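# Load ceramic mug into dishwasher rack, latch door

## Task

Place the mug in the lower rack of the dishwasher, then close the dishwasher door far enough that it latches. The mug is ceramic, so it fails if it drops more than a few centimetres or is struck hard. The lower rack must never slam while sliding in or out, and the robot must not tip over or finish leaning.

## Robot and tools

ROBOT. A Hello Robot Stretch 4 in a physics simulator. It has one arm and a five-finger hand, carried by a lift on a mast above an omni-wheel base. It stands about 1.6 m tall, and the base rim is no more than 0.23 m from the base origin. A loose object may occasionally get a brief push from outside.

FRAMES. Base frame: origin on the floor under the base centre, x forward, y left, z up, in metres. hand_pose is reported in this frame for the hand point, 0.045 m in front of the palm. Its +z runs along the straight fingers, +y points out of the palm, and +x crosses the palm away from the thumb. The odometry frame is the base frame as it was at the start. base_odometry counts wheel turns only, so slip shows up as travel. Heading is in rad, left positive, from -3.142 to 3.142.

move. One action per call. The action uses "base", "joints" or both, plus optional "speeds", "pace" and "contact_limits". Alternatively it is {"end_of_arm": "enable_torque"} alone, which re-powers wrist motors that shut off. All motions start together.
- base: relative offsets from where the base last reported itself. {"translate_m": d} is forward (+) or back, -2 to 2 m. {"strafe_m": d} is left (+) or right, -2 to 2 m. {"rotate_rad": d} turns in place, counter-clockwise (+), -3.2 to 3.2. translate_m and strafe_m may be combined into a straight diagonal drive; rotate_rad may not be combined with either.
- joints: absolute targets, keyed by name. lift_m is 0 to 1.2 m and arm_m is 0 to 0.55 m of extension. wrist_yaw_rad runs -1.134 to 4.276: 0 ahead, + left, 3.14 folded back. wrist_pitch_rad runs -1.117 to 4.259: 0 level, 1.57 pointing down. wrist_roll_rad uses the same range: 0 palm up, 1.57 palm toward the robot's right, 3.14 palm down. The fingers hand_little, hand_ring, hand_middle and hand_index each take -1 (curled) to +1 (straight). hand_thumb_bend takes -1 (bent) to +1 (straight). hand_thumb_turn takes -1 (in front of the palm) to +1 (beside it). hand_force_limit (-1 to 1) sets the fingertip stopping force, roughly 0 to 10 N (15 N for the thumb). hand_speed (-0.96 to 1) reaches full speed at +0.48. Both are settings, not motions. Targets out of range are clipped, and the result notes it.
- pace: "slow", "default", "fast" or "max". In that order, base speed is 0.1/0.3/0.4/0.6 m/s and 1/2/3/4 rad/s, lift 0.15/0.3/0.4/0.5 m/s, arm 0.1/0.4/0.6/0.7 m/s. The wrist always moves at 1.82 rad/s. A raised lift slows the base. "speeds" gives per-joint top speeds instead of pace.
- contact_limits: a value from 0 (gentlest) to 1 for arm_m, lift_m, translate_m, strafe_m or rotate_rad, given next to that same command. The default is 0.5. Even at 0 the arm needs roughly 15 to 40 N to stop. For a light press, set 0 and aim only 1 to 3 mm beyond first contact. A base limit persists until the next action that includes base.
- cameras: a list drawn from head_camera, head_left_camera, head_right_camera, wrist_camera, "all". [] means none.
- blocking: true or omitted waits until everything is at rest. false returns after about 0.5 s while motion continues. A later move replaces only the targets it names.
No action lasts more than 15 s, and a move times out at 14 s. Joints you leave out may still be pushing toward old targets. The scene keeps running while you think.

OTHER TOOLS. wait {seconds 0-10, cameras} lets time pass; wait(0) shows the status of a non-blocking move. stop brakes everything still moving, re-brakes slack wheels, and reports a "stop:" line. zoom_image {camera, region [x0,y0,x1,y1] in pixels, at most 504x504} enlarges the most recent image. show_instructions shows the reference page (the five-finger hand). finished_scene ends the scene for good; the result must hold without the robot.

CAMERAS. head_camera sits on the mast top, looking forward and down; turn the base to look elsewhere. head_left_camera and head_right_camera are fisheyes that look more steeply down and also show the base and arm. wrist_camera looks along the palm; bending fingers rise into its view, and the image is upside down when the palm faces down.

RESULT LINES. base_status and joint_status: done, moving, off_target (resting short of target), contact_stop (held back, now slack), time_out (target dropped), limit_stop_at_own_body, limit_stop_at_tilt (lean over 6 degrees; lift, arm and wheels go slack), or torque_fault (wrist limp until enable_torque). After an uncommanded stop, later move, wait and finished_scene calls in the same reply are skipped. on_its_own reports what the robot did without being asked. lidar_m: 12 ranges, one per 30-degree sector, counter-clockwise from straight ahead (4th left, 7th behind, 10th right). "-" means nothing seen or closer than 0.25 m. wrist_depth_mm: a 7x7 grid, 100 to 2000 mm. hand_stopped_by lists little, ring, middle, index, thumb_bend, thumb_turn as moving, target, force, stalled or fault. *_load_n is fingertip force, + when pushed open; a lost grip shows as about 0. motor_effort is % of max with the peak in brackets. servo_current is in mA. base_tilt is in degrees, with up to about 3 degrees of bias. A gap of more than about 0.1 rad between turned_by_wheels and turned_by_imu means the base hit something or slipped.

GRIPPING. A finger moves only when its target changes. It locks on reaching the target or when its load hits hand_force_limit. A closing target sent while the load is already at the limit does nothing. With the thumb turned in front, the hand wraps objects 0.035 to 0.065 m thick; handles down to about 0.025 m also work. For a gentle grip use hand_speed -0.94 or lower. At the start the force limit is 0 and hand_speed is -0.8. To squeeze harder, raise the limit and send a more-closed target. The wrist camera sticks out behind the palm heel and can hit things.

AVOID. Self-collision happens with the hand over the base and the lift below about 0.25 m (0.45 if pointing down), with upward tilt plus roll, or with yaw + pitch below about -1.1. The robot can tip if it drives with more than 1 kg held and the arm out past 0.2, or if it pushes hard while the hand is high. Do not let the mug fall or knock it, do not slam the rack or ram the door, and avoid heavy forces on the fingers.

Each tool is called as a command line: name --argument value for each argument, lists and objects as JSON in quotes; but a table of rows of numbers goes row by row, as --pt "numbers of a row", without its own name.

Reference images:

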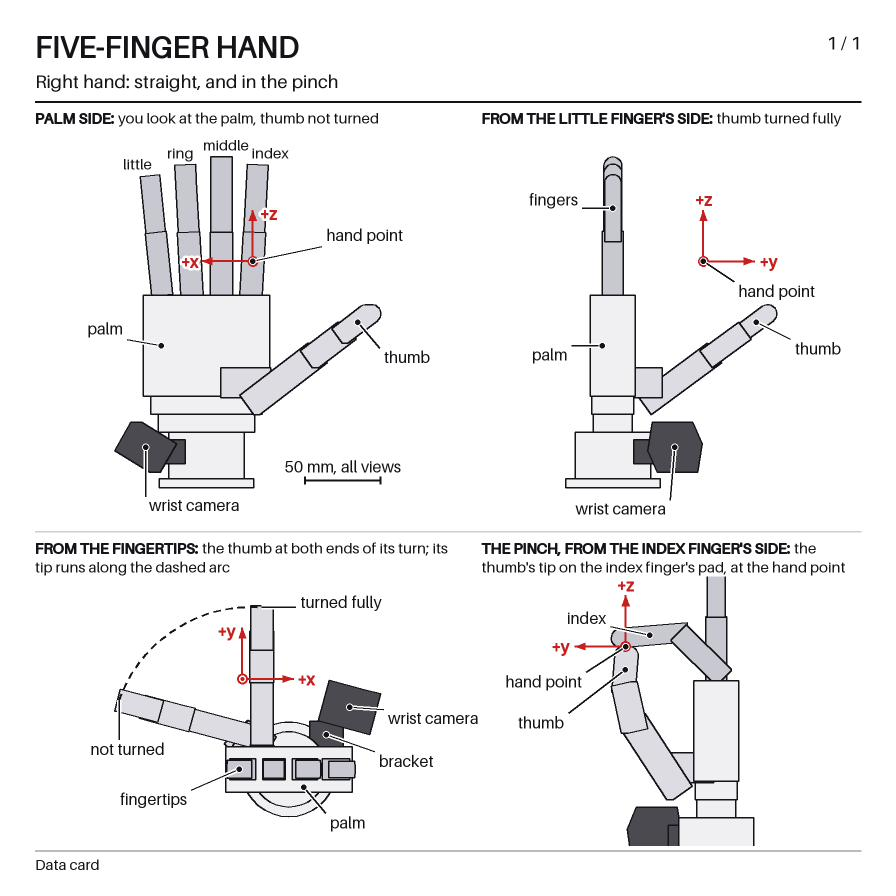

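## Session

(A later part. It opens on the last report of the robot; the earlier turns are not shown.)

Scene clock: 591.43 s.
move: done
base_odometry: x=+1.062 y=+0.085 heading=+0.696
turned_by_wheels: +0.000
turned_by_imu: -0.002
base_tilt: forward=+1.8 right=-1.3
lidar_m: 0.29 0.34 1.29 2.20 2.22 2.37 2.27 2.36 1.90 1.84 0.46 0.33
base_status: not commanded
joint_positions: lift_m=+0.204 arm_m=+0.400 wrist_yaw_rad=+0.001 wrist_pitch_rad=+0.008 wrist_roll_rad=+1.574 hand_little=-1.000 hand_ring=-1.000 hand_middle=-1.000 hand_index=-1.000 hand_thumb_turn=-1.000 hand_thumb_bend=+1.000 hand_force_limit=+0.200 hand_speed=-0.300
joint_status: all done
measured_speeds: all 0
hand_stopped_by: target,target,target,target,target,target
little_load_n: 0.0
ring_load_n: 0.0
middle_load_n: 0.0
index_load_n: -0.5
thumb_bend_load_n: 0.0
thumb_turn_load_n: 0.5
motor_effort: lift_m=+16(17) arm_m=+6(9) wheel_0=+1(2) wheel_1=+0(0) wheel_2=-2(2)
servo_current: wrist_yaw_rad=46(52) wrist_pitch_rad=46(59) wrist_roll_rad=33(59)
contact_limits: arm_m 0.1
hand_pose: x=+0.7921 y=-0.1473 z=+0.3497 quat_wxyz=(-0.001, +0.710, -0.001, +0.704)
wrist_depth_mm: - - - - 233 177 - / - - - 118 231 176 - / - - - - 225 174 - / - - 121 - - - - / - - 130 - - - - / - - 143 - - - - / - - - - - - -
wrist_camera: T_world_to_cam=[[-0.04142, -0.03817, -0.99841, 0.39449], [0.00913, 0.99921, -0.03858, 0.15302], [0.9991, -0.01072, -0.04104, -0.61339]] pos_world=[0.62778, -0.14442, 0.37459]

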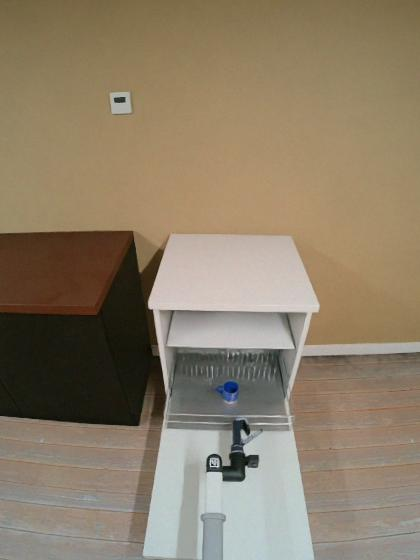

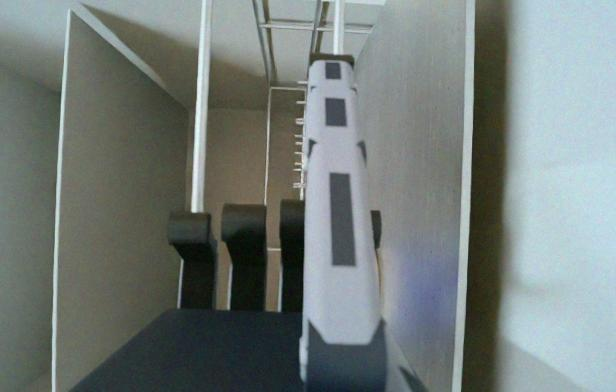

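move --joints '{"arm_m": 0.52}' --speeds '{"arm_m": 0.04}' --contact_limits '{"arm_m": 0.1}' --cameras '["head_camera", "wrist_camera"]'

zoom_image --camera "head_camera" --region '[130, 300, 330, 560]'

Scene clock: 600.27 s.
move: done
base_odometry: x=+1.062 y=+0.085 heading=+0.696
turned_by_wheels: +0.000
turned_by_imu: -0.002
base_tilt: forward=+1.8 right=-1.2
lidar_m: 0.32 0.32 1.25 2.24 2.20 2.36 2.24 2.37 1.90 1.83 0.46 0.33
base_status: not commanded
joint_positions: lift_m=+0.204 arm_m=+0.520 wrist_yaw_rad=+0.001 wrist_pitch_rad=+0.008 wrist_roll_rad=+1.574 hand_little=-1.000 hand_ring=-1.000 hand_middle=-1.000 hand_index=-1.000 hand_thumb_turn=-1.000 hand_thumb_bend=+1.000 hand_force_limit=+0.200 hand_speed=-0.300
joint_status: all done
measured_speeds: all 0
hand_stopped_by: target,target,target,target,target,target
little_load_n: 0.0
ring_load_n: 0.0
middle_load_n: 0.0
index_load_n: 0.0
thumb_bend_load_n: 0.0
thumb_turn_load_n: 0.5
motor_effort: lift_m=+17(17) arm_m=+6(9) wheel_0=+2(2) wheel_1=+0(0) wheel_2=-2(2)
servo_current: wrist_yaw_rad=39(52) wrist_pitch_rad=52(65) wrist_roll_rad=33(59)
contact_limits: arm_m 0.1
hand_pose: x=+0.9120 y=-0.1473 z=+0.3497 quat_wxyz=(-0.001, +0.710, -0.001, +0.704)
wrist_depth_mm: - - - - 232 177 - / - - - 118 229 189 - / - - - - 225 174 - / - - 121 - - 186 - / - - 131 - - 183 - / - - 144 - - - - / - - - - - - -
wrist_camera: T_world_to_cam=[[-0.04143, -0.03826, -0.99841, 0.39945], [0.00933, 0.99921, -0.03868, 0.15182], [0.9991, -0.01092, -0.04104, -0.73331]] pos_world=[0.74778, -0.14442, 0.37459]

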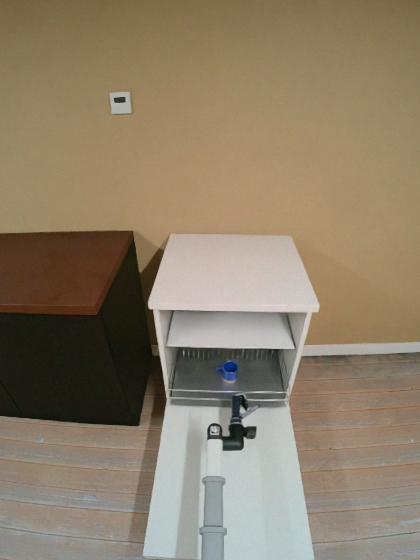

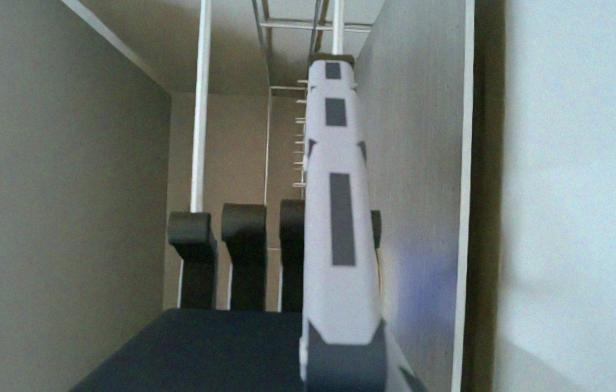

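Scaled by 1.938 from the camera's image (finer frame: 1200x1600).

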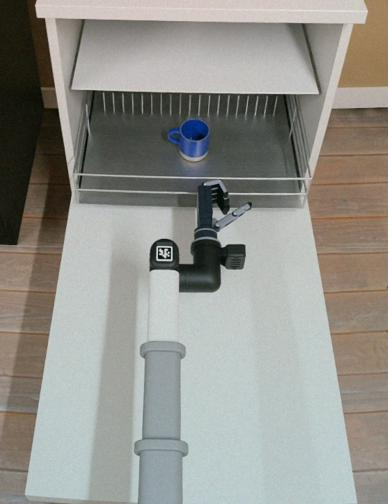

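move --joints '{"arm_m": 0.549}' --speeds '{"arm_m": 0.04}' --contact_limits '{"arm_m": 0.1}'

move --base '{"translate_m": 0.045}' --pace "slow" --contact_limits '{"translate_m": 0.15}' --cameras '["head_camera", "wrist_camera", "head_left_camera"]'

zoom_image --camera "head_camera" --region '[130, 300, 330, 560]'

zoom_image --camera "head_left_camera" --region '[150, 340, 310, 540]'

Scene clock: 605.97 s.
move: done
base_odometry: x=+1.062 y=+0.085 heading=+0.696
turned_by_wheels: +0.000
turned_by_imu: -0.001
base_tilt: forward=+1.9 right=-1.2
lidar_m: 0.32 0.35 1.25 2.21 2.18 2.36 2.26 2.36 1.92 1.82 0.45 0.34
base_status: not commanded
joint_positions: lift_m=+0.204 arm_m=+0.548 wrist_yaw_rad=+0.001 wrist_pitch_rad=+0.008 wrist_roll_rad=+1.574 hand_little=-1.000 hand_ring=-1.000 hand_middle=-1.000 hand_index=-1.000 hand_thumb_turn=-1.000 hand_thumb_bend=+1.000 hand_force_limit=+0.200 hand_speed=-0.300
joint_status: all done
measured_speeds: all 0
hand_stopped_by: target,target,target,target,target,target
little_load_n: 0.0
ring_load_n: 0.0
middle_load_n: 0.0
index_load_n: 0.0
thumb_bend_load_n: 0.0
thumb_turn_load_n: 0.0
motor_effort: lift_m=+16(17) arm_m=+6(10) wheel_0=+1(2) wheel_1=+0(0) wheel_2=-2(2)
servo_current: wrist_yaw_rad=39(46) wrist_pitch_rad=39(59) wrist_roll_rad=33(52)
contact_limits: arm_m 0.1
hand_pose: x=+0.9406 y=-0.1474 z=+0.3497 quat_wxyz=(-0.001, +0.710, -0.001, +0.704)
wrist_depth_mm: - - - - 232 194 - / - - - 118 230 194 - / - - - - 224 204 - / - - 121 - - 222 - / - - 130 - - 200 - / - - 144 - - 216 - / - - - - - 215 -
pictures: none

Scene clock: 607.60 s.
move: done
base_odometry: x=+1.096 y=+0.114 heading=+0.696
turned_by_wheels: +0.000
turned_by_imu: +0.000
base_tilt: forward=+1.9 right=-1.2
lidar_m: 0.25 0.29 1.20 2.18 2.23 2.43 2.30 2.40 1.91 1.83 0.41 0.26
base_status: done
joint_positions: lift_m=+0.204 arm_m=+0.548 wrist_yaw_rad=+0.001 wrist_pitch_rad=+0.008 wrist_roll_rad=+1.574 hand_little=-1.000 hand_ring=-1.000 hand_middle=-1.000 hand_index=-1.000 hand_thumb_turn=-1.000 hand_thumb_bend=+1.000 hand_force_limit=+0.200 hand_speed=-0.300
joint_status: not commanded
measured_speeds: all 0
hand_stopped_by: target,target,target,target,target,target
little_load_n: -0.5
ring_load_n: 0.0
middle_load_n: 0.0
index_load_n: 0.0
thumb_bend_load_n: 0.0
thumb_turn_load_n: 0.5
motor_effort: lift_m=+17(17) arm_m=+6(6) wheel_0=+1(6) wheel_1=+2(5) wheel_2=-1(8)
servo_current: wrist_yaw_rad=46(52) wrist_pitch_rad=52(59) wrist_roll_rad=39(52)
contact_limits: arm_m 0.1; translate_m 0.15
hand_pose: x=+0.9406 y=-0.1474 z=+0.3497 quat_wxyz=(-0.001, +0.710, -0.001, +0.704)
wrist_depth_mm: - - - - 232 203 180 / - - - 119 229 203 181 / - - - - 224 200 180 / - - 121 - - 210 179 / - - 130 - - 208 177 / - - 144 - - 205 175 / - - - - - 214 -
pictures: head_camera, head_left_camera, wrist_camera
wrist_camera: T_world_to_cam=[[-0.04144, -0.03826, -0.99841, 0.40064], [0.00953, 0.99921, -0.03868, 0.1514], [0.9991, -0.01112, -0.04104, -0.76181]] pos_world=[0.77628, -0.14442, 0.37459]

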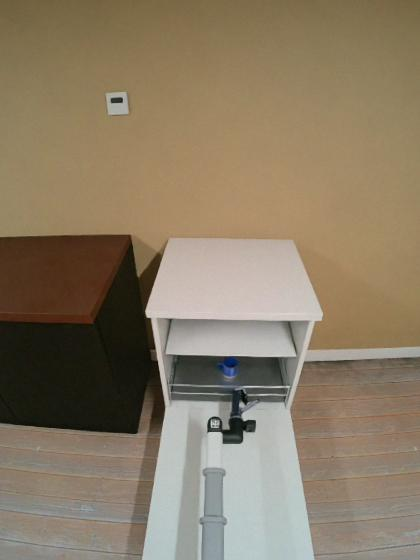

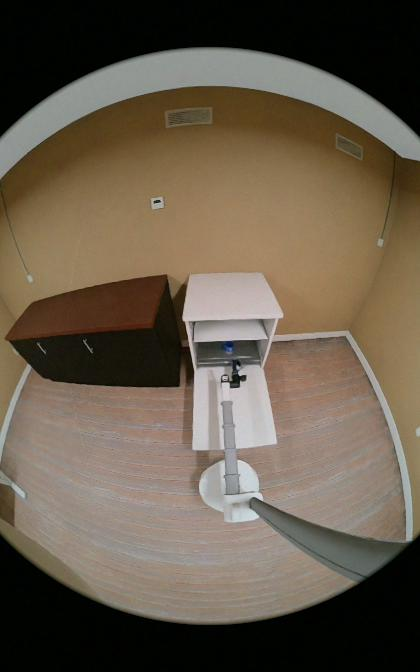

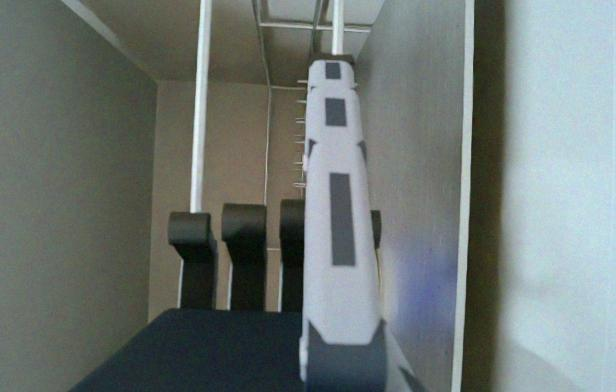

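Scaled by 1.938 from the camera's image (finer frame: 1200x1600).

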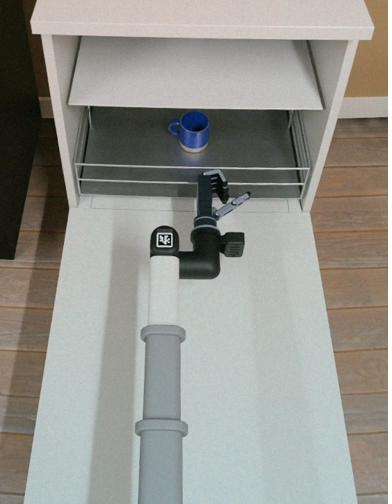

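Scaled by 2.520 from the camera's image (finer frame: 600x960).

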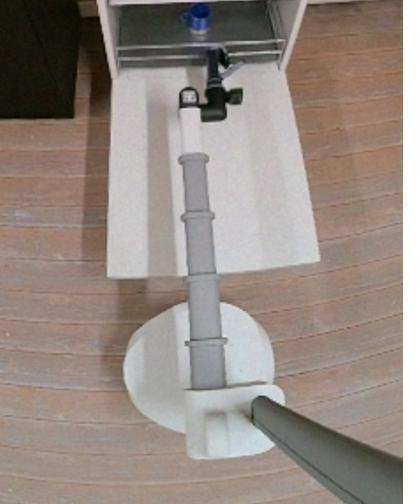

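move --joints '{"arm_m": 0.0}' --speeds '{"arm_m": 0.2}'

move --base '{"translate_m": -0.35}' --joints '{"hand_thumb_bend": 0.0}'

move --joints '{"arm_m": 0.12, "wrist_roll_rad": 3.14, "lift_m": 0.06}' --cameras '["all"]'

zoom_image --camera "head_camera" --region '[100, 250, 350, 560]'

Scene clock: 661.67 s.
move: done
base_odometry: x=+1.096 y=+0.114 heading=+0.696
turned_by_wheels: +0.000
turned_by_imu: -0.002
base_tilt: forward=+1.7 right=-1.3
lidar_m: 0.25 0.28 1.17 2.19 2.23 2.41 2.30 2.40 1.92 1.81 0.40 0.31
base_status: not commanded
joint_positions: lift_m=+0.204 arm_m=+0.000 wrist_yaw_rad=+0.001 wrist_pitch_rad=+0.008 wrist_roll_rad=+1.574 hand_little=-1.000 hand_ring=-1.000 hand_middle=-1.000 hand_index=-1.000 hand_thumb_turn=-1.000 hand_thumb_bend=+1.000 hand_force_limit=+0.200 hand_speed=-0.300
joint_status: all done
measured_speeds: all 0
hand_stopped_by: target,target,target,target,target,target
little_load_n: 0.0
ring_load_n: 0.0
middle_load_n: 0.5
index_load_n: 0.0
thumb_bend_load_n: 0.0
thumb_turn_load_n: 0.0
motor_effort: lift_m=+17(17) arm_m=-6(8) wheel_0=+1(1) wheel_1=+2(3) wheel_2=+0(1)
servo_current: wrist_yaw_rad=39(52) wrist_pitch_rad=52(72) wrist_roll_rad=46(59)
contact_limits: translate_m 0.15
hand_pose: x=+0.3923 y=-0.1474 z=+0.3497 quat_wxyz=(-0.001, +0.710, -0.001, +0.704)
wrist_depth_mm: - - - - 1336 - - / 676 - - 110 - - - / 691 - - - - - - / 691 - - - - - - / 683 - 130 - - - - / 691 - 144 - - - - / - - - - - - -
pictures: none

Scene clock: 664.33 s.
move: off_target
base_odometry: x=+0.828 y=-0.110 heading=+0.696
turned_by_wheels: +0.000
turned_by_imu: +0.000
base_tilt: forward=+1.8 right=-1.2
lidar_m: 0.61 0.64 1.67 2.13 2.23 2.04 1.94 2.03 1.90 1.84 1.88 0.64
base_status: done
joint_positions: lift_m=+0.204 arm_m=+0.000 wrist_yaw_rad=+0.001 wrist_pitch_rad=+0.008 wrist_roll_rad=+1.574 hand_little=-1.000 hand_ring=-1.000 hand_middle=-1.000 hand_index=-1.000 hand_thumb_turn=-1.000 hand_thumb_bend=+0.414 hand_force_limit=+0.200 hand_speed=-0.300
joint_status: hand_thumb_bend off_target (ended at +0.414, target +0.000)
measured_speeds: all 0
hand_stopped_by: target,target,target,target,force,target
little_load_n: 0.0
ring_load_n: 0.0
middle_load_n: 0.0
index_load_n: 0.0
thumb_bend_load_n: 10.5
thumb_turn_load_n: 3.5
motor_effort: lift_m=+17(17) arm_m=-6(6) wheel_0=+0(7) wheel_1=+0(6) wheel_2=-1(11)
servo_current: wrist_yaw_rad=39(52) wrist_pitch_rad=59(59) wrist_roll_rad=46(59)
hand_pose: x=+0.3923 y=-0.1474 z=+0.3497 quat_wxyz=(-0.001, +0.710, -0.001, +0.704)
wrist_depth_mm: - - - - 1576 723 512 / - - - - - 647 512 / - 1078 - 124 - 634 504 / - - - 1366 - 621 504 / - 991 130 - - 609 496 / - - 143 - - 609 492 / - - - - - 597 492
pictures: none

Scene clock: 666.00 s.
move: done
base_odometry: x=+0.828 y=-0.110 heading=+0.696
turned_by_wheels: +0.000
turned_by_imu: +0.000
base_tilt: forward=+1.8 right=-1.2
lidar_m: 0.61 0.66 1.65 2.11 2.23 2.04 1.94 2.01 1.91 1.83 1.86 0.64
base_status: not commanded
joint_positions: lift_m=+0.060 arm_m=+0.120 wrist_yaw_rad=+0.001 wrist_pitch_rad=+0.008 wrist_roll_rad=+3.136 hand_little=-1.000 hand_ring=-1.000 hand_middle=-1.000 hand_index=-1.000 hand_thumb_turn=-1.000 hand_thumb_bend=+0.414 hand_force_limit=+0.200 hand_speed=-0.300
joint_status: all done
measured_speeds: all 0
hand_stopped_by: target,target,target,target,force,target
little_load_n: 0.0
ring_load_n: 0.0
middle_load_n: 0.0
index_load_n: 0.0
thumb_bend_load_n: 11.0
thumb_turn_load_n: 3.5
motor_effort: lift_m=+17(18) arm_m=+6(8) wheel_0=+1(1) wheel_1=+0(0) wheel_2=-1(1)
servo_current: wrist_yaw_rad=39(52) wrist_pitch_rad=59(59) wrist_roll_rad=46(111)
hand_pose: x=+0.5117 y=-0.0568 z=+0.1764 quat_wxyz=(-0.497, +0.503, -0.501, +0.499)
wrist_depth_mm: 413 384 373 364 351 343 330 / 585 574 549 539 508 484 462 / 1025 931 878 732 778 820 768 / 303 303 307 310 - 317 324 / - - 130 - - - - / - - 143 - - - - / - - - - - - -
pictures: head_camera, head_left_camera, head_right_camera, wrist_camera
wrist_camera: T_world_to_cam=[[-0.03427, 0.99834, -0.04625, 0.10051], [0.01854, 0.04691, 0.99873, -0.18345], [0.99924, 0.03337, -0.02012, -0.34069]] pos_world=[0.34728, -0.08037, 0.18101]

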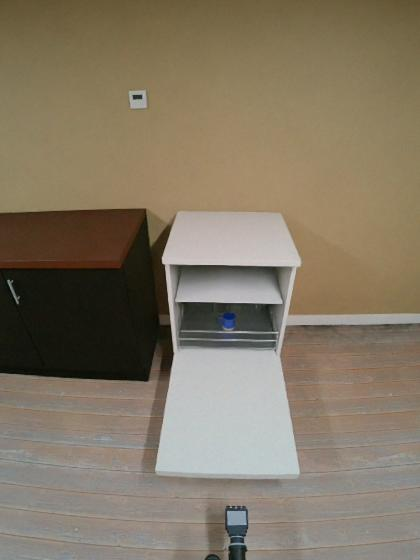

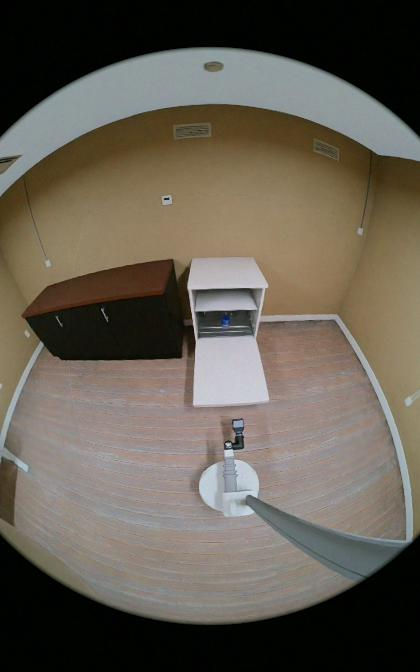

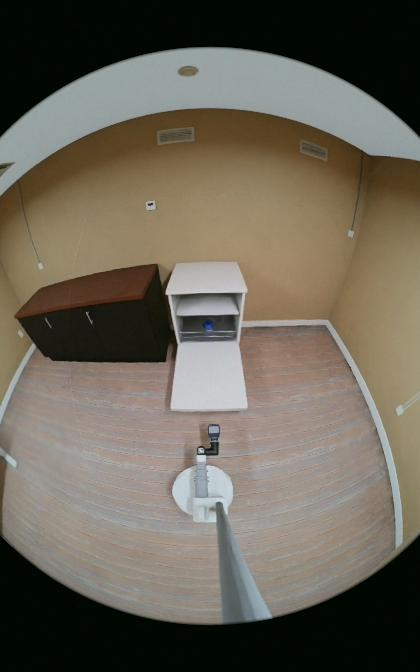

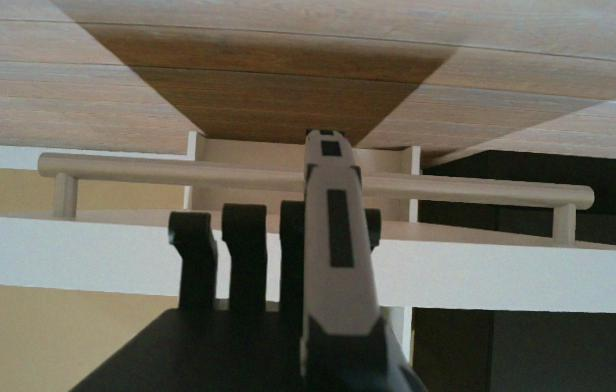

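Scaled by 1.626 from the camera's image (finer frame: 1200x1600).

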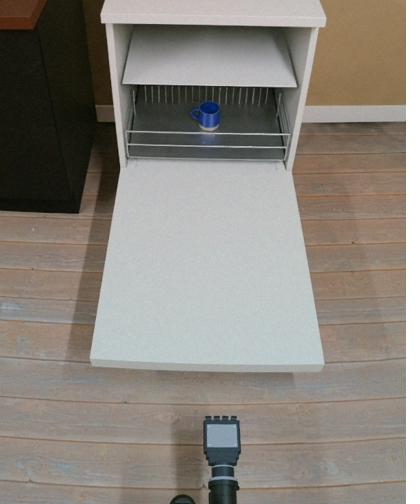

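move --joints '{"hand_thumb_bend": 1.0}'

move --joints '{"hand_thumb_turn": 1.0, "lift_m": 0.005, "wrist_pitch_rad": 0.4}' --pace "slow" --cameras '["wrist_camera", "head_camera", "head_left_camera"]'

zoom_image --camera "head_camera" --region '[100, 300, 350, 560]'

Scene clock: 731.40 s.
move: done
base_odometry: x=+0.828 y=-0.110 heading=+0.696
turned_by_wheels: +0.000
turned_by_imu: -0.001
base_tilt: forward=+1.8 right=-1.3
lidar_m: 0.62 0.64 1.66 2.13 2.23 2.06 1.93 2.05 1.89 1.82 1.92 0.63
base_status: not commanded
joint_positions: lift_m=+0.060 arm_m=+0.120 wrist_yaw_rad=+0.001 wrist_pitch_rad=+0.008 wrist_roll_rad=+3.136 hand_little=-1.000 hand_ring=-1.000 hand_middle=-1.000 hand_index=-1.000 hand_thumb_turn=-1.000 hand_thumb_bend=+1.000 hand_force_limit=+0.200 hand_speed=-0.300
joint_status: all done
measured_speeds: all 0
hand_stopped_by: target,target,target,target,target,target
little_load_n: 0.0
ring_load_n: 0.0
middle_load_n: 0.0
index_load_n: 0.0
thumb_bend_load_n: 0.0
thumb_turn_load_n: 0.0
motor_effort: lift_m=+17(17) arm_m=+6(6) wheel_0=+0(1) wheel_1=+0(0) wheel_2=-1(1)
servo_current: wrist_yaw_rad=39(46) wrist_pitch_rad=52(59) wrist_roll_rad=26(52)
hand_pose: x=+0.5117 y=-0.0568 z=+0.1764 quat_wxyz=(-0.497, +0.503, -0.501, +0.499)
wrist_depth_mm: 410 384 373 366 353 342 332 / 591 569 554 452 500 480 466 / 1008 960 891 750 - 820 778 / 304 304 306 - - 317 325 / - - 131 - - - - / - - 144 - - - - / - - - - - - -
pictures: none

Scene clock: 733.37 s.
move: done
base_odometry: x=+0.828 y=-0.110 heading=+0.696
turned_by_wheels: +0.000
turned_by_imu: -0.001
base_tilt: forward=+1.9 right=-1.2
lidar_m: 0.61 0.61 1.68 2.11 2.18 2.02 1.94 2.03 1.92 1.81 1.89 0.64
base_status: not commanded
joint_positions: lift_m=+0.005 arm_m=+0.120 wrist_yaw_rad=+0.001 wrist_pitch_rad=+0.402 wrist_roll_rad=+3.137 hand_little=-1.000 hand_ring=-1.000 hand_middle=-1.000 hand_index=-1.000 hand_thumb_turn=+1.000 hand_thumb_bend=+1.000 hand_force_limit=+0.200 hand_speed=-0.300
joint_status: all done
measured_speeds: all 0
hand_stopped_by: target,target,target,target,target,target
little_load_n: 0.0
ring_load_n: 0.0
middle_load_n: 0.0
index_load_n: 0.0
thumb_bend_load_n: 0.5
thumb_turn_load_n: 0.0
motor_effort: lift_m=+16(17) arm_m=+6(6) wheel_0=+0(1) wheel_1=+0(1) wheel_2=-1(1)
servo_current: wrist_yaw_rad=52(52) wrist_pitch_rad=52(65) wrist_roll_rad=39(59)
hand_pose: x=+0.4710 y=-0.0568 z=+0.0414 quat_wxyz=(-0.389, +0.591, -0.588, +0.391)
wrist_depth_mm: 134 129 128 126 125 123 - / 157 156 154 151 150 148 151 / 200 198 195 191 188 185 182 / 277 266 244 237 248 245 240 / 439 421 131 143 368 332 - / 854 768 143 145 530 - - / - - - - - - -
pictures: head_camera, head_left_camera, wrist_camera
wrist_camera: T_world_to_cam=[[-0.04943, 0.99834, -0.02966, 0.09933], [0.40022, 0.04701, 0.91521, -0.22417], [0.91508, 0.03337, -0.40188, -0.24722]] pos_world=[0.32085, -0.08037, 0.10876]

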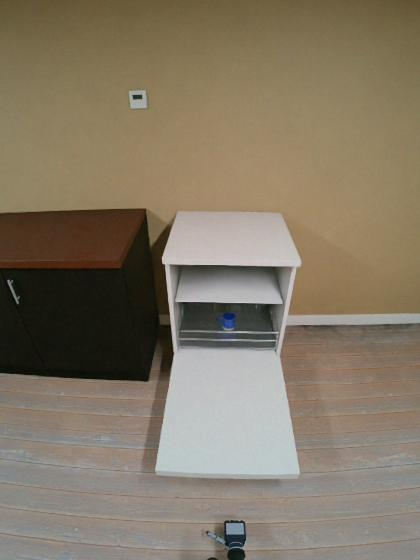

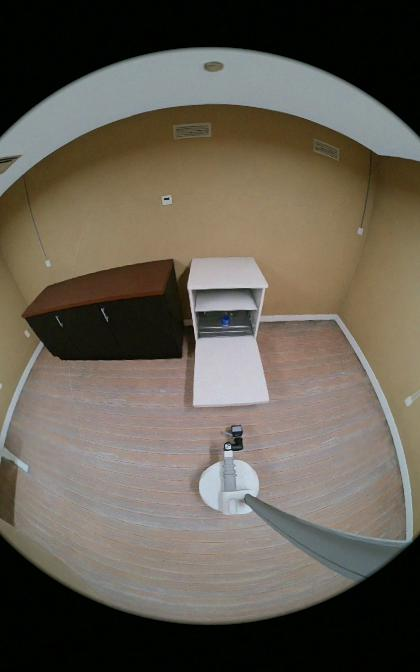

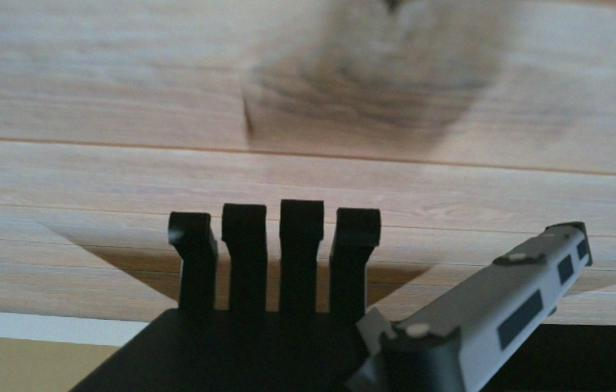

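Scaled by 1.938 from the camera's image (finer frame: 1200x1600).

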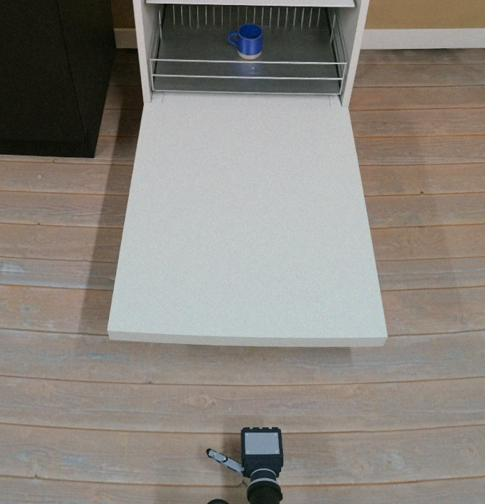

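move --joints '{"wrist_pitch_rad": 0.45}'

move --base '{"translate_m": 0.22}' --pace "slow" --contact_limits '{"translate_m": 0.1}' --cameras '["wrist_camera", "head_camera", "head_left_camera"]'

zoom_image --camera "head_camera" --region '[100, 300, 350, 560]'

Scene clock: 740.40 s.
move: done
base_odometry: x=+0.828 y=-0.110 heading=+0.696
turned_by_wheels: +0.000
turned_by_imu: -0.001
base_tilt: forward=+1.8 right=-1.2
lidar_m: 0.59 0.64 1.69 2.10 2.21 2.06 1.95 2.04 1.90 1.81 1.88 0.63
base_status: not commanded
joint_positions: lift_m=+0.005 arm_m=+0.120 wrist_yaw_rad=+0.001 wrist_pitch_rad=+0.452 wrist_roll_rad=+3.137 hand_little=-1.000 hand_ring=-1.000 hand_middle=-1.000 hand_index=-1.000 hand_thumb_turn=+1.000 hand_thumb_bend=+1.000 hand_force_limit=+0.200 hand_speed=-0.300
joint_status: all done
measured_speeds: all 0
hand_stopped_by: target,target,target,target,target,target
little_load_n: 0.0
ring_load_n: 0.0
middle_load_n: 0.0
index_load_n: 0.0
thumb_bend_load_n: 0.5
thumb_turn_load_n: 0.0
motor_effort: lift_m=+17(17) arm_m=+6(6) wheel_0=+0(1) wheel_1=+0(0) wheel_2=-1(1)
servo_current: wrist_yaw_rad=33(46) wrist_pitch_rad=39(46) wrist_roll_rad=20(52)
hand_pose: x=+0.4637 y=-0.0568 z=+0.0326 quat_wxyz=(-0.375, +0.601, -0.598, +0.376)
wrist_depth_mm: 126 121 120 120 121 117 - / 146 146 144 143 140 138 137 / 182 181 178 176 173 170 167 / 243 236 220 214 211 219 216 / 357 345 130 143 312 286 - / 699 621 143 144 418 - - / - - - - - - -
pictures: none

Scene clock: 743.87 s.
move: done
base_odometry: x=+0.996 y=+0.031 heading=+0.696
turned_by_wheels: +0.000
turned_by_imu: -0.002
base_tilt: forward=+1.8 right=-1.2
lidar_m: 0.39 0.39 1.36 2.16 2.19 2.24 2.15 2.26 1.90 1.81 1.89 0.42
base_status: done
joint_positions: lift_m=+0.005 arm_m=+0.120 wrist_yaw_rad=+0.001 wrist_pitch_rad=+0.452 wrist_roll_rad=+3.137 hand_little=-1.000 hand_ring=-1.000 hand_middle=-1.000 hand_index=-1.000 hand_thumb_turn=+1.000 hand_thumb_bend=+1.000 hand_force_limit=+0.200 hand_speed=-0.300
joint_status: not commanded
measured_speeds: all 0
hand_stopped_by: target,target,target,target,target,target
little_load_n: 0.0
ring_load_n: 0.0
middle_load_n: 0.0
index_load_n: 0.0
thumb_bend_load_n: 0.0
thumb_turn_load_n: -0.5
motor_effort: lift_m=+16(17) arm_m=+6(6) wheel_0=+1(6) wheel_1=+2(6) wheel_2=-1(6)
servo_current: wrist_yaw_rad=46(52) wrist_pitch_rad=33(52) wrist_roll_rad=39(65)
contact_limits: translate_m 0.1
hand_pose: x=+0.4637 y=-0.0568 z=+0.0326 quat_wxyz=(-0.374, +0.601, -0.598, +0.376)
wrist_depth_mm: 126 121 121 120 121 117 - / 146 146 144 142 141 138 137 / 183 180 178 175 173 170 167 / 241 235 218 213 212 218 215 / 353 340 130 143 310 285 - / 691 621 144 144 415 - - / - - - - - - -
pictures: head_camera, head_left_camera, wrist_camera
wrist_camera: T_world_to_cam=[[-0.05077, 0.99834, -0.0272, 0.09926], [0.44542, 0.04701, 0.89409, -0.23345], [0.89388, 0.03327, -0.44707, -0.23278]] pos_world=[0.3171, -0.08037, 0.10736]

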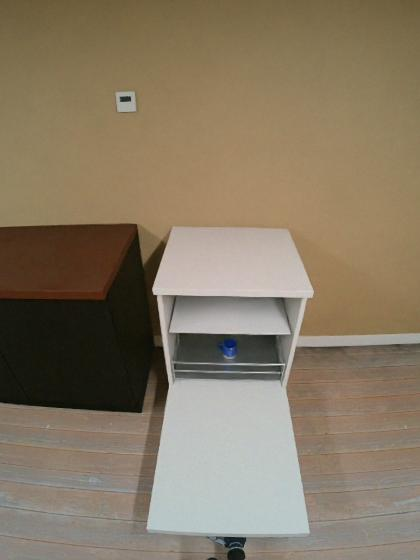

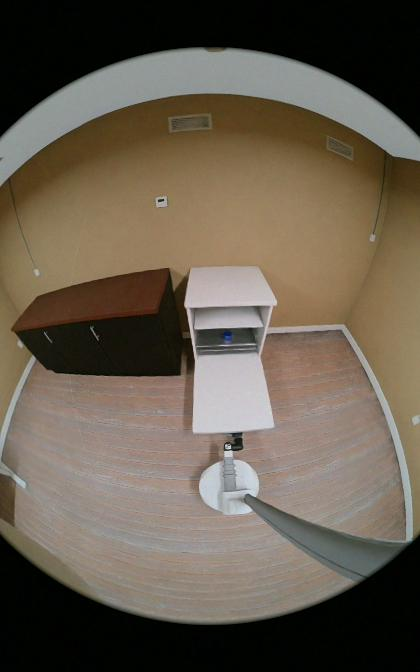

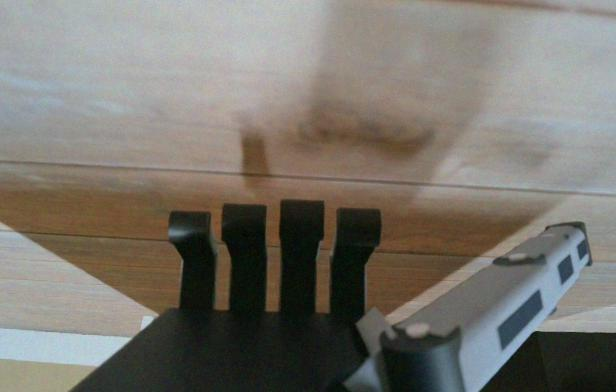

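Scaled by 1.938 from the camera's image (finer frame: 1200x1600).

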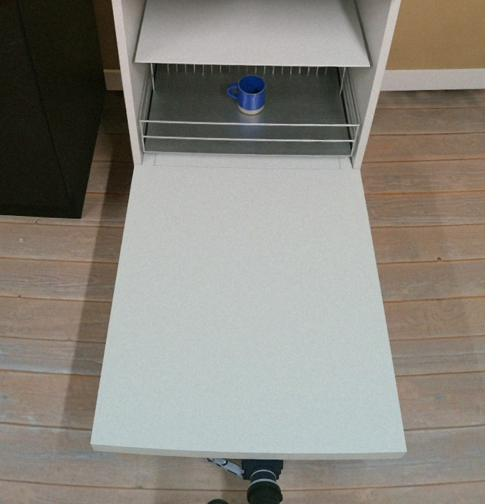

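move --joints '{"lift_m": 0.03}' --speeds '{"lift_m": 0.03}' --contact_limits '{"lift_m": 0.3}' --cameras '["head_camera", "wrist_camera"]'

move --joints '{"lift_m": 0.045}' --speeds '{"lift_m": 0.03}' --contact_limits '{"lift_m": 0.3}' --cameras '["head_camera", "wrist_camera"]'

Scene clock: 750.80 s.
move: done
base_odometry: x=+0.996 y=+0.031 heading=+0.696
turned_by_wheels: +0.000
turned_by_imu: -0.001
base_tilt: forward=+1.8 right=-1.1
lidar_m: 0.37 0.42 1.38 2.15 2.24 2.25 2.18 2.28 1.95 1.83 1.88 0.43
base_status: not commanded
joint_positions: lift_m=+0.030 arm_m=+0.120 wrist_yaw_rad=+0.001 wrist_pitch_rad=+0.455 wrist_roll_rad=+3.137 hand_little=-1.000 hand_ring=-1.000 hand_middle=-1.000 hand_index=-1.000 hand_thumb_turn=+1.000 hand_thumb_bend=+1.000 hand_force_limit=+0.200 hand_speed=-0.300
joint_status: all done
measured_speeds: all 0
hand_stopped_by: target,target,target,target,target,target
little_load_n: 0.0
ring_load_n: 0.0
middle_load_n: 0.0
index_load_n: 0.0
thumb_bend_load_n: 0.0
thumb_turn_load_n: 0.0
motor_effort: lift_m=+26(26) arm_m=+6(6) wheel_0=+1(1) wheel_1=+2(3) wheel_2=-1(1)
servo_current: wrist_yaw_rad=46(46) wrist_pitch_rad=46(52) wrist_roll_rad=46(52)
contact_limits: lift_m 0.3; translate_m 0.1
hand_pose: x=+0.4632 y=-0.0568 z=+0.0562 quat_wxyz=(-0.374, +0.601, -0.598, +0.375)
wrist_depth_mm: 151 146 146 145 144 142 - / 174 174 174 172 170 168 173 / 216 216 213 211 209 206 204 / 283 279 259 256 267 266 263 / 407 402 130 143 375 345 - / 750 699 143 144 496 - - / - - - - - - -
wrist_camera: T_world_to_cam=[[-0.05067, 0.99836, -0.02645, 0.09978], [0.44845, 0.04641, 0.8926, -0.25573], [0.89237, 0.03337, -0.45007, -0.22094]] pos_world=[0.3169, -0.08037, 0.13147]

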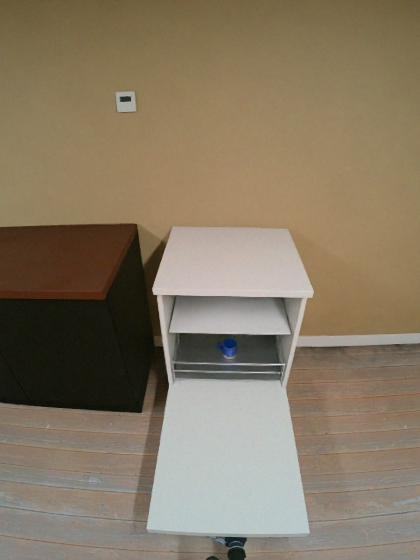

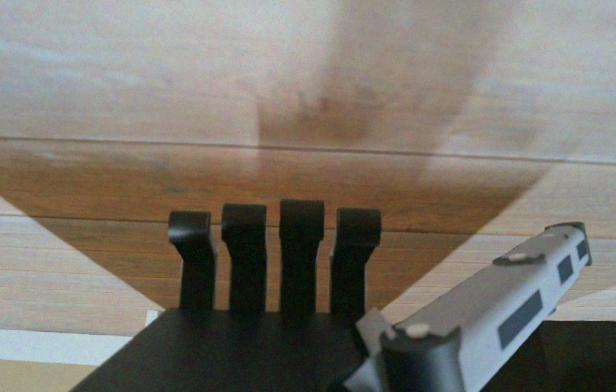

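Scene clock: 751.67 s.
move: done
base_odometry: x=+0.996 y=+0.031 heading=+0.696
turned_by_wheels: +0.000
turned_by_imu: +0.000
base_tilt: forward=+1.6 right=-1.2
lidar_m: 0.39 0.41 1.35 2.15 2.20 2.24 2.17 2.25 1.90 1.82 1.91 0.42
base_status: not commanded
joint_positions: lift_m=+0.044 arm_m=+0.120 wrist_yaw_rad=+0.000 wrist_pitch_rad=+0.460 wrist_roll_rad=+3.138 hand_little=-1.000 hand_ring=-1.000 hand_middle=-1.000 hand_index=-1.000 hand_thumb_turn=+1.000 hand_thumb_bend=+1.000 hand_force_limit=+0.200 hand_speed=-0.300
joint_status: all done
measured_speeds: all 0
hand_stopped_by: target,target,target,target,target,target
little_load_n: 0.0
ring_load_n: 0.0
middle_load_n: 0.0
index_load_n: 0.0
thumb_bend_load_n: 0.0
thumb_turn_load_n: 0.0
motor_effort: lift_m=+28(30) arm_m=+6(6) wheel_0=+1(1) wheel_1=+2(3) wheel_2=-1(1)
servo_current: wrist_yaw_rad=39(46) wrist_pitch_rad=65(65) wrist_roll_rad=39(59)
contact_limits: lift_m 0.3; translate_m 0.1
hand_pose: x=+0.4624 y=-0.0568 z=+0.0703 quat_wxyz=(-0.372, +0.602, -0.600, +0.373)
wrist_depth_mm: 165 161 160 159 158 157 160 / 191 191 190 189 187 185 183 / 236 234 233 230 229 227 224 / 304 303 281 279 278 290 287 / 436 427 131 143 404 370 - / 778 723 144 145 525 - - / - - - - - - -
wrist_camera: T_world_to_cam=[[-0.05, 0.99842, -0.02549, 0.09979], [0.45302, 0.04541, 0.89034, -0.26983], [0.8901, 0.03297, -0.45458, -0.21253]] pos_world=[0.3164, -0.08037, 0.14618]

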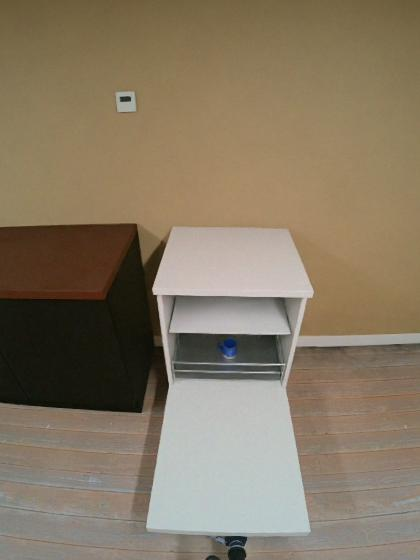

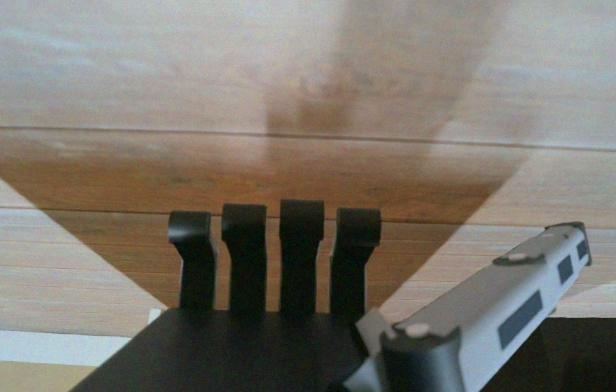

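move --joints '{"lift_m": 0.075}' --speeds '{"lift_m": 0.04}' --contact_limits '{"lift_m": 0.4}' --cameras '["head_camera", "wrist_camera"]'

zoom_image --camera "head_camera" --region '[100, 300, 350, 560]'

Scene clock: 757.53 s.
move: done
base_odometry: x=+0.996 y=+0.031 heading=+0.696
turned_by_wheels: +0.000
turned_by_imu: -0.001
base_tilt: forward=+1.8 right=-1.2
lidar_m: 0.40 0.38 1.34 2.15 2.20 2.25 2.18 2.25 1.92 1.82 1.90 0.39
base_status: not commanded
joint_positions: lift_m=+0.074 arm_m=+0.120 wrist_yaw_rad=+0.000 wrist_pitch_rad=+0.460 wrist_roll_rad=+3.138 hand_little=-1.000 hand_ring=-1.000 hand_middle=-1.000 hand_index=-1.000 hand_thumb_turn=+1.000 hand_thumb_bend=+1.000 hand_force_limit=+0.200 hand_speed=-0.300
joint_status: all done
measured_speeds: all 0
hand_stopped_by: target,target,target,target,target,target
little_load_n: 0.0
ring_load_n: 0.0
middle_load_n: 0.0
index_load_n: 0.5
thumb_bend_load_n: 0.0
thumb_turn_load_n: 0.0
motor_effort: lift_m=+27(30) arm_m=+6(6) wheel_0=+1(1) wheel_1=+2(3) wheel_2=-1(1)
servo_current: wrist_yaw_rad=39(46) wrist_pitch_rad=46(65) wrist_roll_rad=33(46)
contact_limits: lift_m 0.4; translate_m 0.1
hand_pose: x=+0.4624 y=-0.0568 z=+0.1003 quat_wxyz=(-0.372, +0.602, -0.600, +0.373)
wrist_depth_mm: 202 195 195 195 191 191 195 / 233 232 231 229 228 225 230 / 285 285 283 279 278 273 273 / 375 366 343 338 340 353 347 / 530 517 131 142 488 455 - / 946 798 143 145 647 - - / - - - - - - -
wrist_camera: T_world_to_cam=[[-0.04955, 0.99845, -0.02548, 0.10042], [0.45313, 0.04521, 0.8903, -0.29668], [0.89007, 0.03257, -0.45466, -0.19886]] pos_world=[0.3164, -0.08037, 0.17628]

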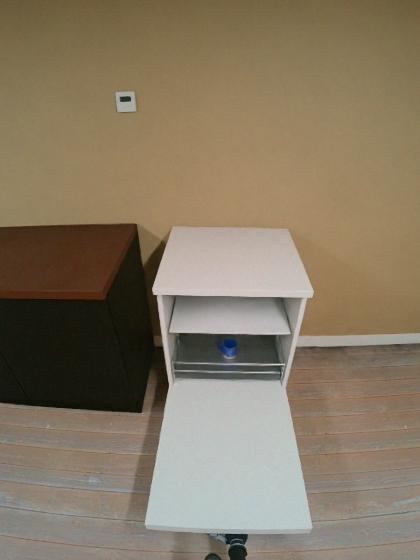

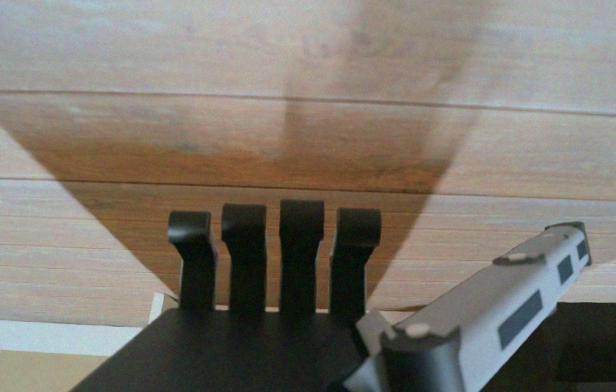

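Scaled by 1.938 from the camera's image (finer frame: 1200x1600).

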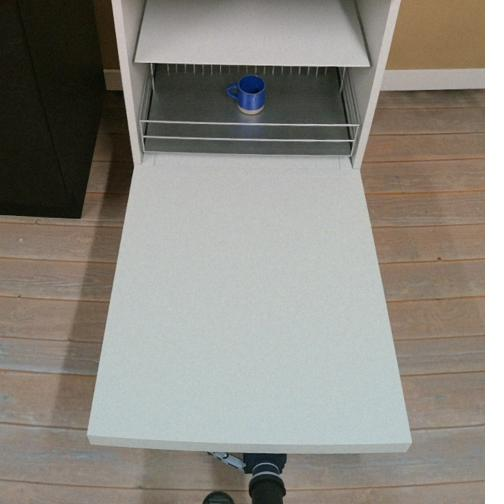

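move --joints '{"lift_m": 0.148}' --speeds '{"lift_m": 0.06}' --contact_limits '{"lift_m": 0.4}'

move --joints '{"lift_m": 0.271, "arm_m": 0.141}' --speeds '{"lift_m": 0.06, "arm_m": 0.011}' --contact_limits '{"lift_m": 0.4}' --cameras '["head_camera", "wrist_camera", "head_right_camera"]'

Scene clock: 792.97 s.
move: done
base_odometry: x=+0.996 y=+0.031 heading=+0.696
turned_by_wheels: +0.000
turned_by_imu: -0.001
base_tilt: forward=+1.8 right=-1.2
lidar_m: 0.40 0.41 1.39 2.16 2.24 2.26 2.17 2.26 1.93 1.83 1.88 0.42
base_status: not commanded
joint_positions: lift_m=+0.147 arm_m=+0.120 wrist_yaw_rad=+0.000 wrist_pitch_rad=+0.460 wrist_roll_rad=+3.138 hand_little=-1.000 hand_ring=-1.000 hand_middle=-1.000 hand_index=-1.000 hand_thumb_turn=+1.000 hand_thumb_bend=+1.000 hand_force_limit=+0.200 hand_speed=-0.300
joint_status: all done
measured_speeds: all 0
hand_stopped_by: target,target,target,target,target,target
little_load_n: 0.0
ring_load_n: 0.0
middle_load_n: 0.0
index_load_n: 0.0
thumb_bend_load_n: 0.0
thumb_turn_load_n: 0.0
motor_effort: lift_m=+27(30) arm_m=+6(6) wheel_0=+1(1) wheel_1=+2(3) wheel_2=-1(1)
servo_current: wrist_yaw_rad=39(52) wrist_pitch_rad=65(65) wrist_roll_rad=33(65)
contact_limits: lift_m 0.4; translate_m 0.1
hand_pose: x=+0.4624 y=-0.0568 z=+0.1733 quat_wxyz=(-0.372, +0.602, -0.600, +0.373)
wrist_depth_mm: 290 281 279 277 277 274 277 / 332 334 332 330 324 324 320 / 413 410 407 402 402 394 392 / 544 535 496 488 488 508 500 / 750 750 133 147 707 654 - / 1182 1008 144 - - - - / - - - - - - -
pictures: none

Scene clock: 795.50 s.
move: done
base_odometry: x=+0.996 y=+0.031 heading=+0.696
turned_by_wheels: +0.000
turned_by_imu: -0.001
base_tilt: forward=+1.7 right=-1.2
lidar_m: 0.41 0.46 1.36 2.16 2.25 2.26 2.17 2.24 1.93 1.84 1.89 0.46
base_status: not commanded
joint_positions: lift_m=+0.270 arm_m=+0.141 wrist_yaw_rad=+0.000 wrist_pitch_rad=+0.461 wrist_roll_rad=+3.138 hand_little=-1.000 hand_ring=-1.000 hand_middle=-1.000 hand_index=-1.000 hand_thumb_turn=+1.000 hand_thumb_bend=+1.000 hand_force_limit=+0.200 hand_speed=-0.300
joint_status: all done
measured_speeds: all 0
hand_stopped_by: target,target,target,target,target,target
little_load_n: 0.0
ring_load_n: 0.0
middle_load_n: 0.0
index_load_n: 0.0
thumb_bend_load_n: 0.0
thumb_turn_load_n: -0.5
motor_effort: lift_m=+27(30) arm_m=+7(10) wheel_0=+1(1) wheel_1=+2(2) wheel_2=-1(1)
servo_current: wrist_yaw_rad=52(52) wrist_pitch_rad=59(72) wrist_roll_rad=39(65)
contact_limits: lift_m 0.4; translate_m 0.1
hand_pose: x=+0.4832 y=-0.0568 z=+0.2962 quat_wxyz=(-0.372, +0.602, -0.600, +0.373)
wrist_depth_mm: 436 424 418 413 415 415 415 / 500 496 504 496 488 488 484 / 621 615 609 609 609 591 591 / 809 788 741 732 732 759 707 / 1098 1042 131 142 - 917 - / - - 144 - - - - / - - - - - - -
pictures: head_camera, head_right_camera, wrist_camera
wrist_camera: T_world_to_cam=[[-0.04952, 0.99845, -0.02536, 0.10639], [0.45373, 0.04511, 0.89, -0.48075], [0.88976, 0.03257, -0.45526, -0.12802]] pos_world=[0.33731, -0.08037, 0.37228]

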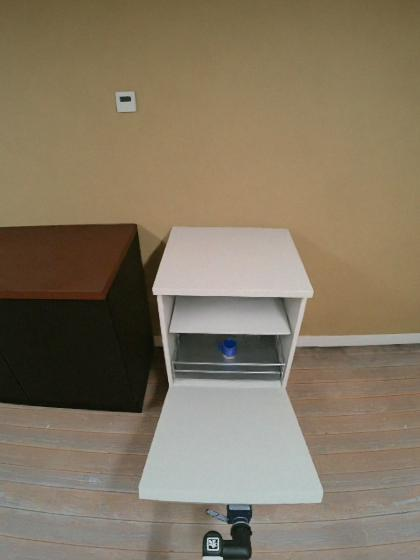

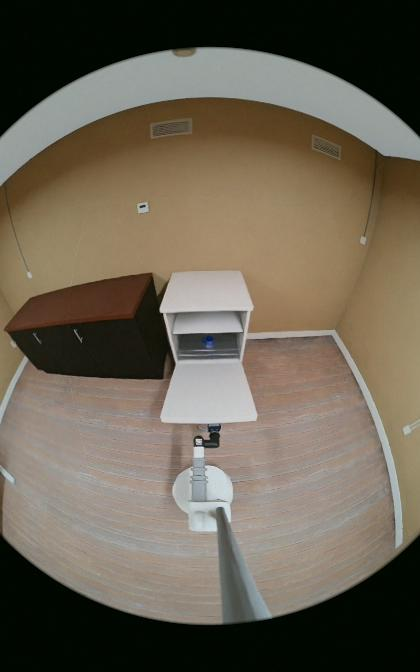

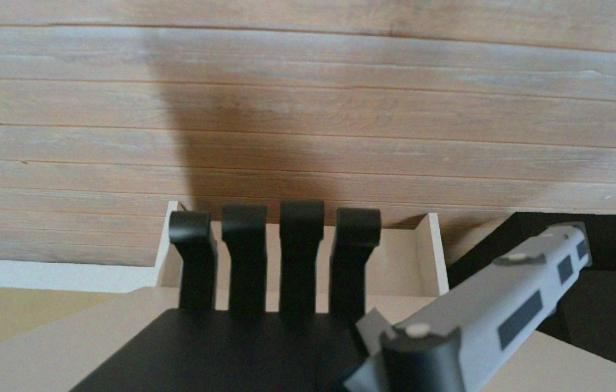

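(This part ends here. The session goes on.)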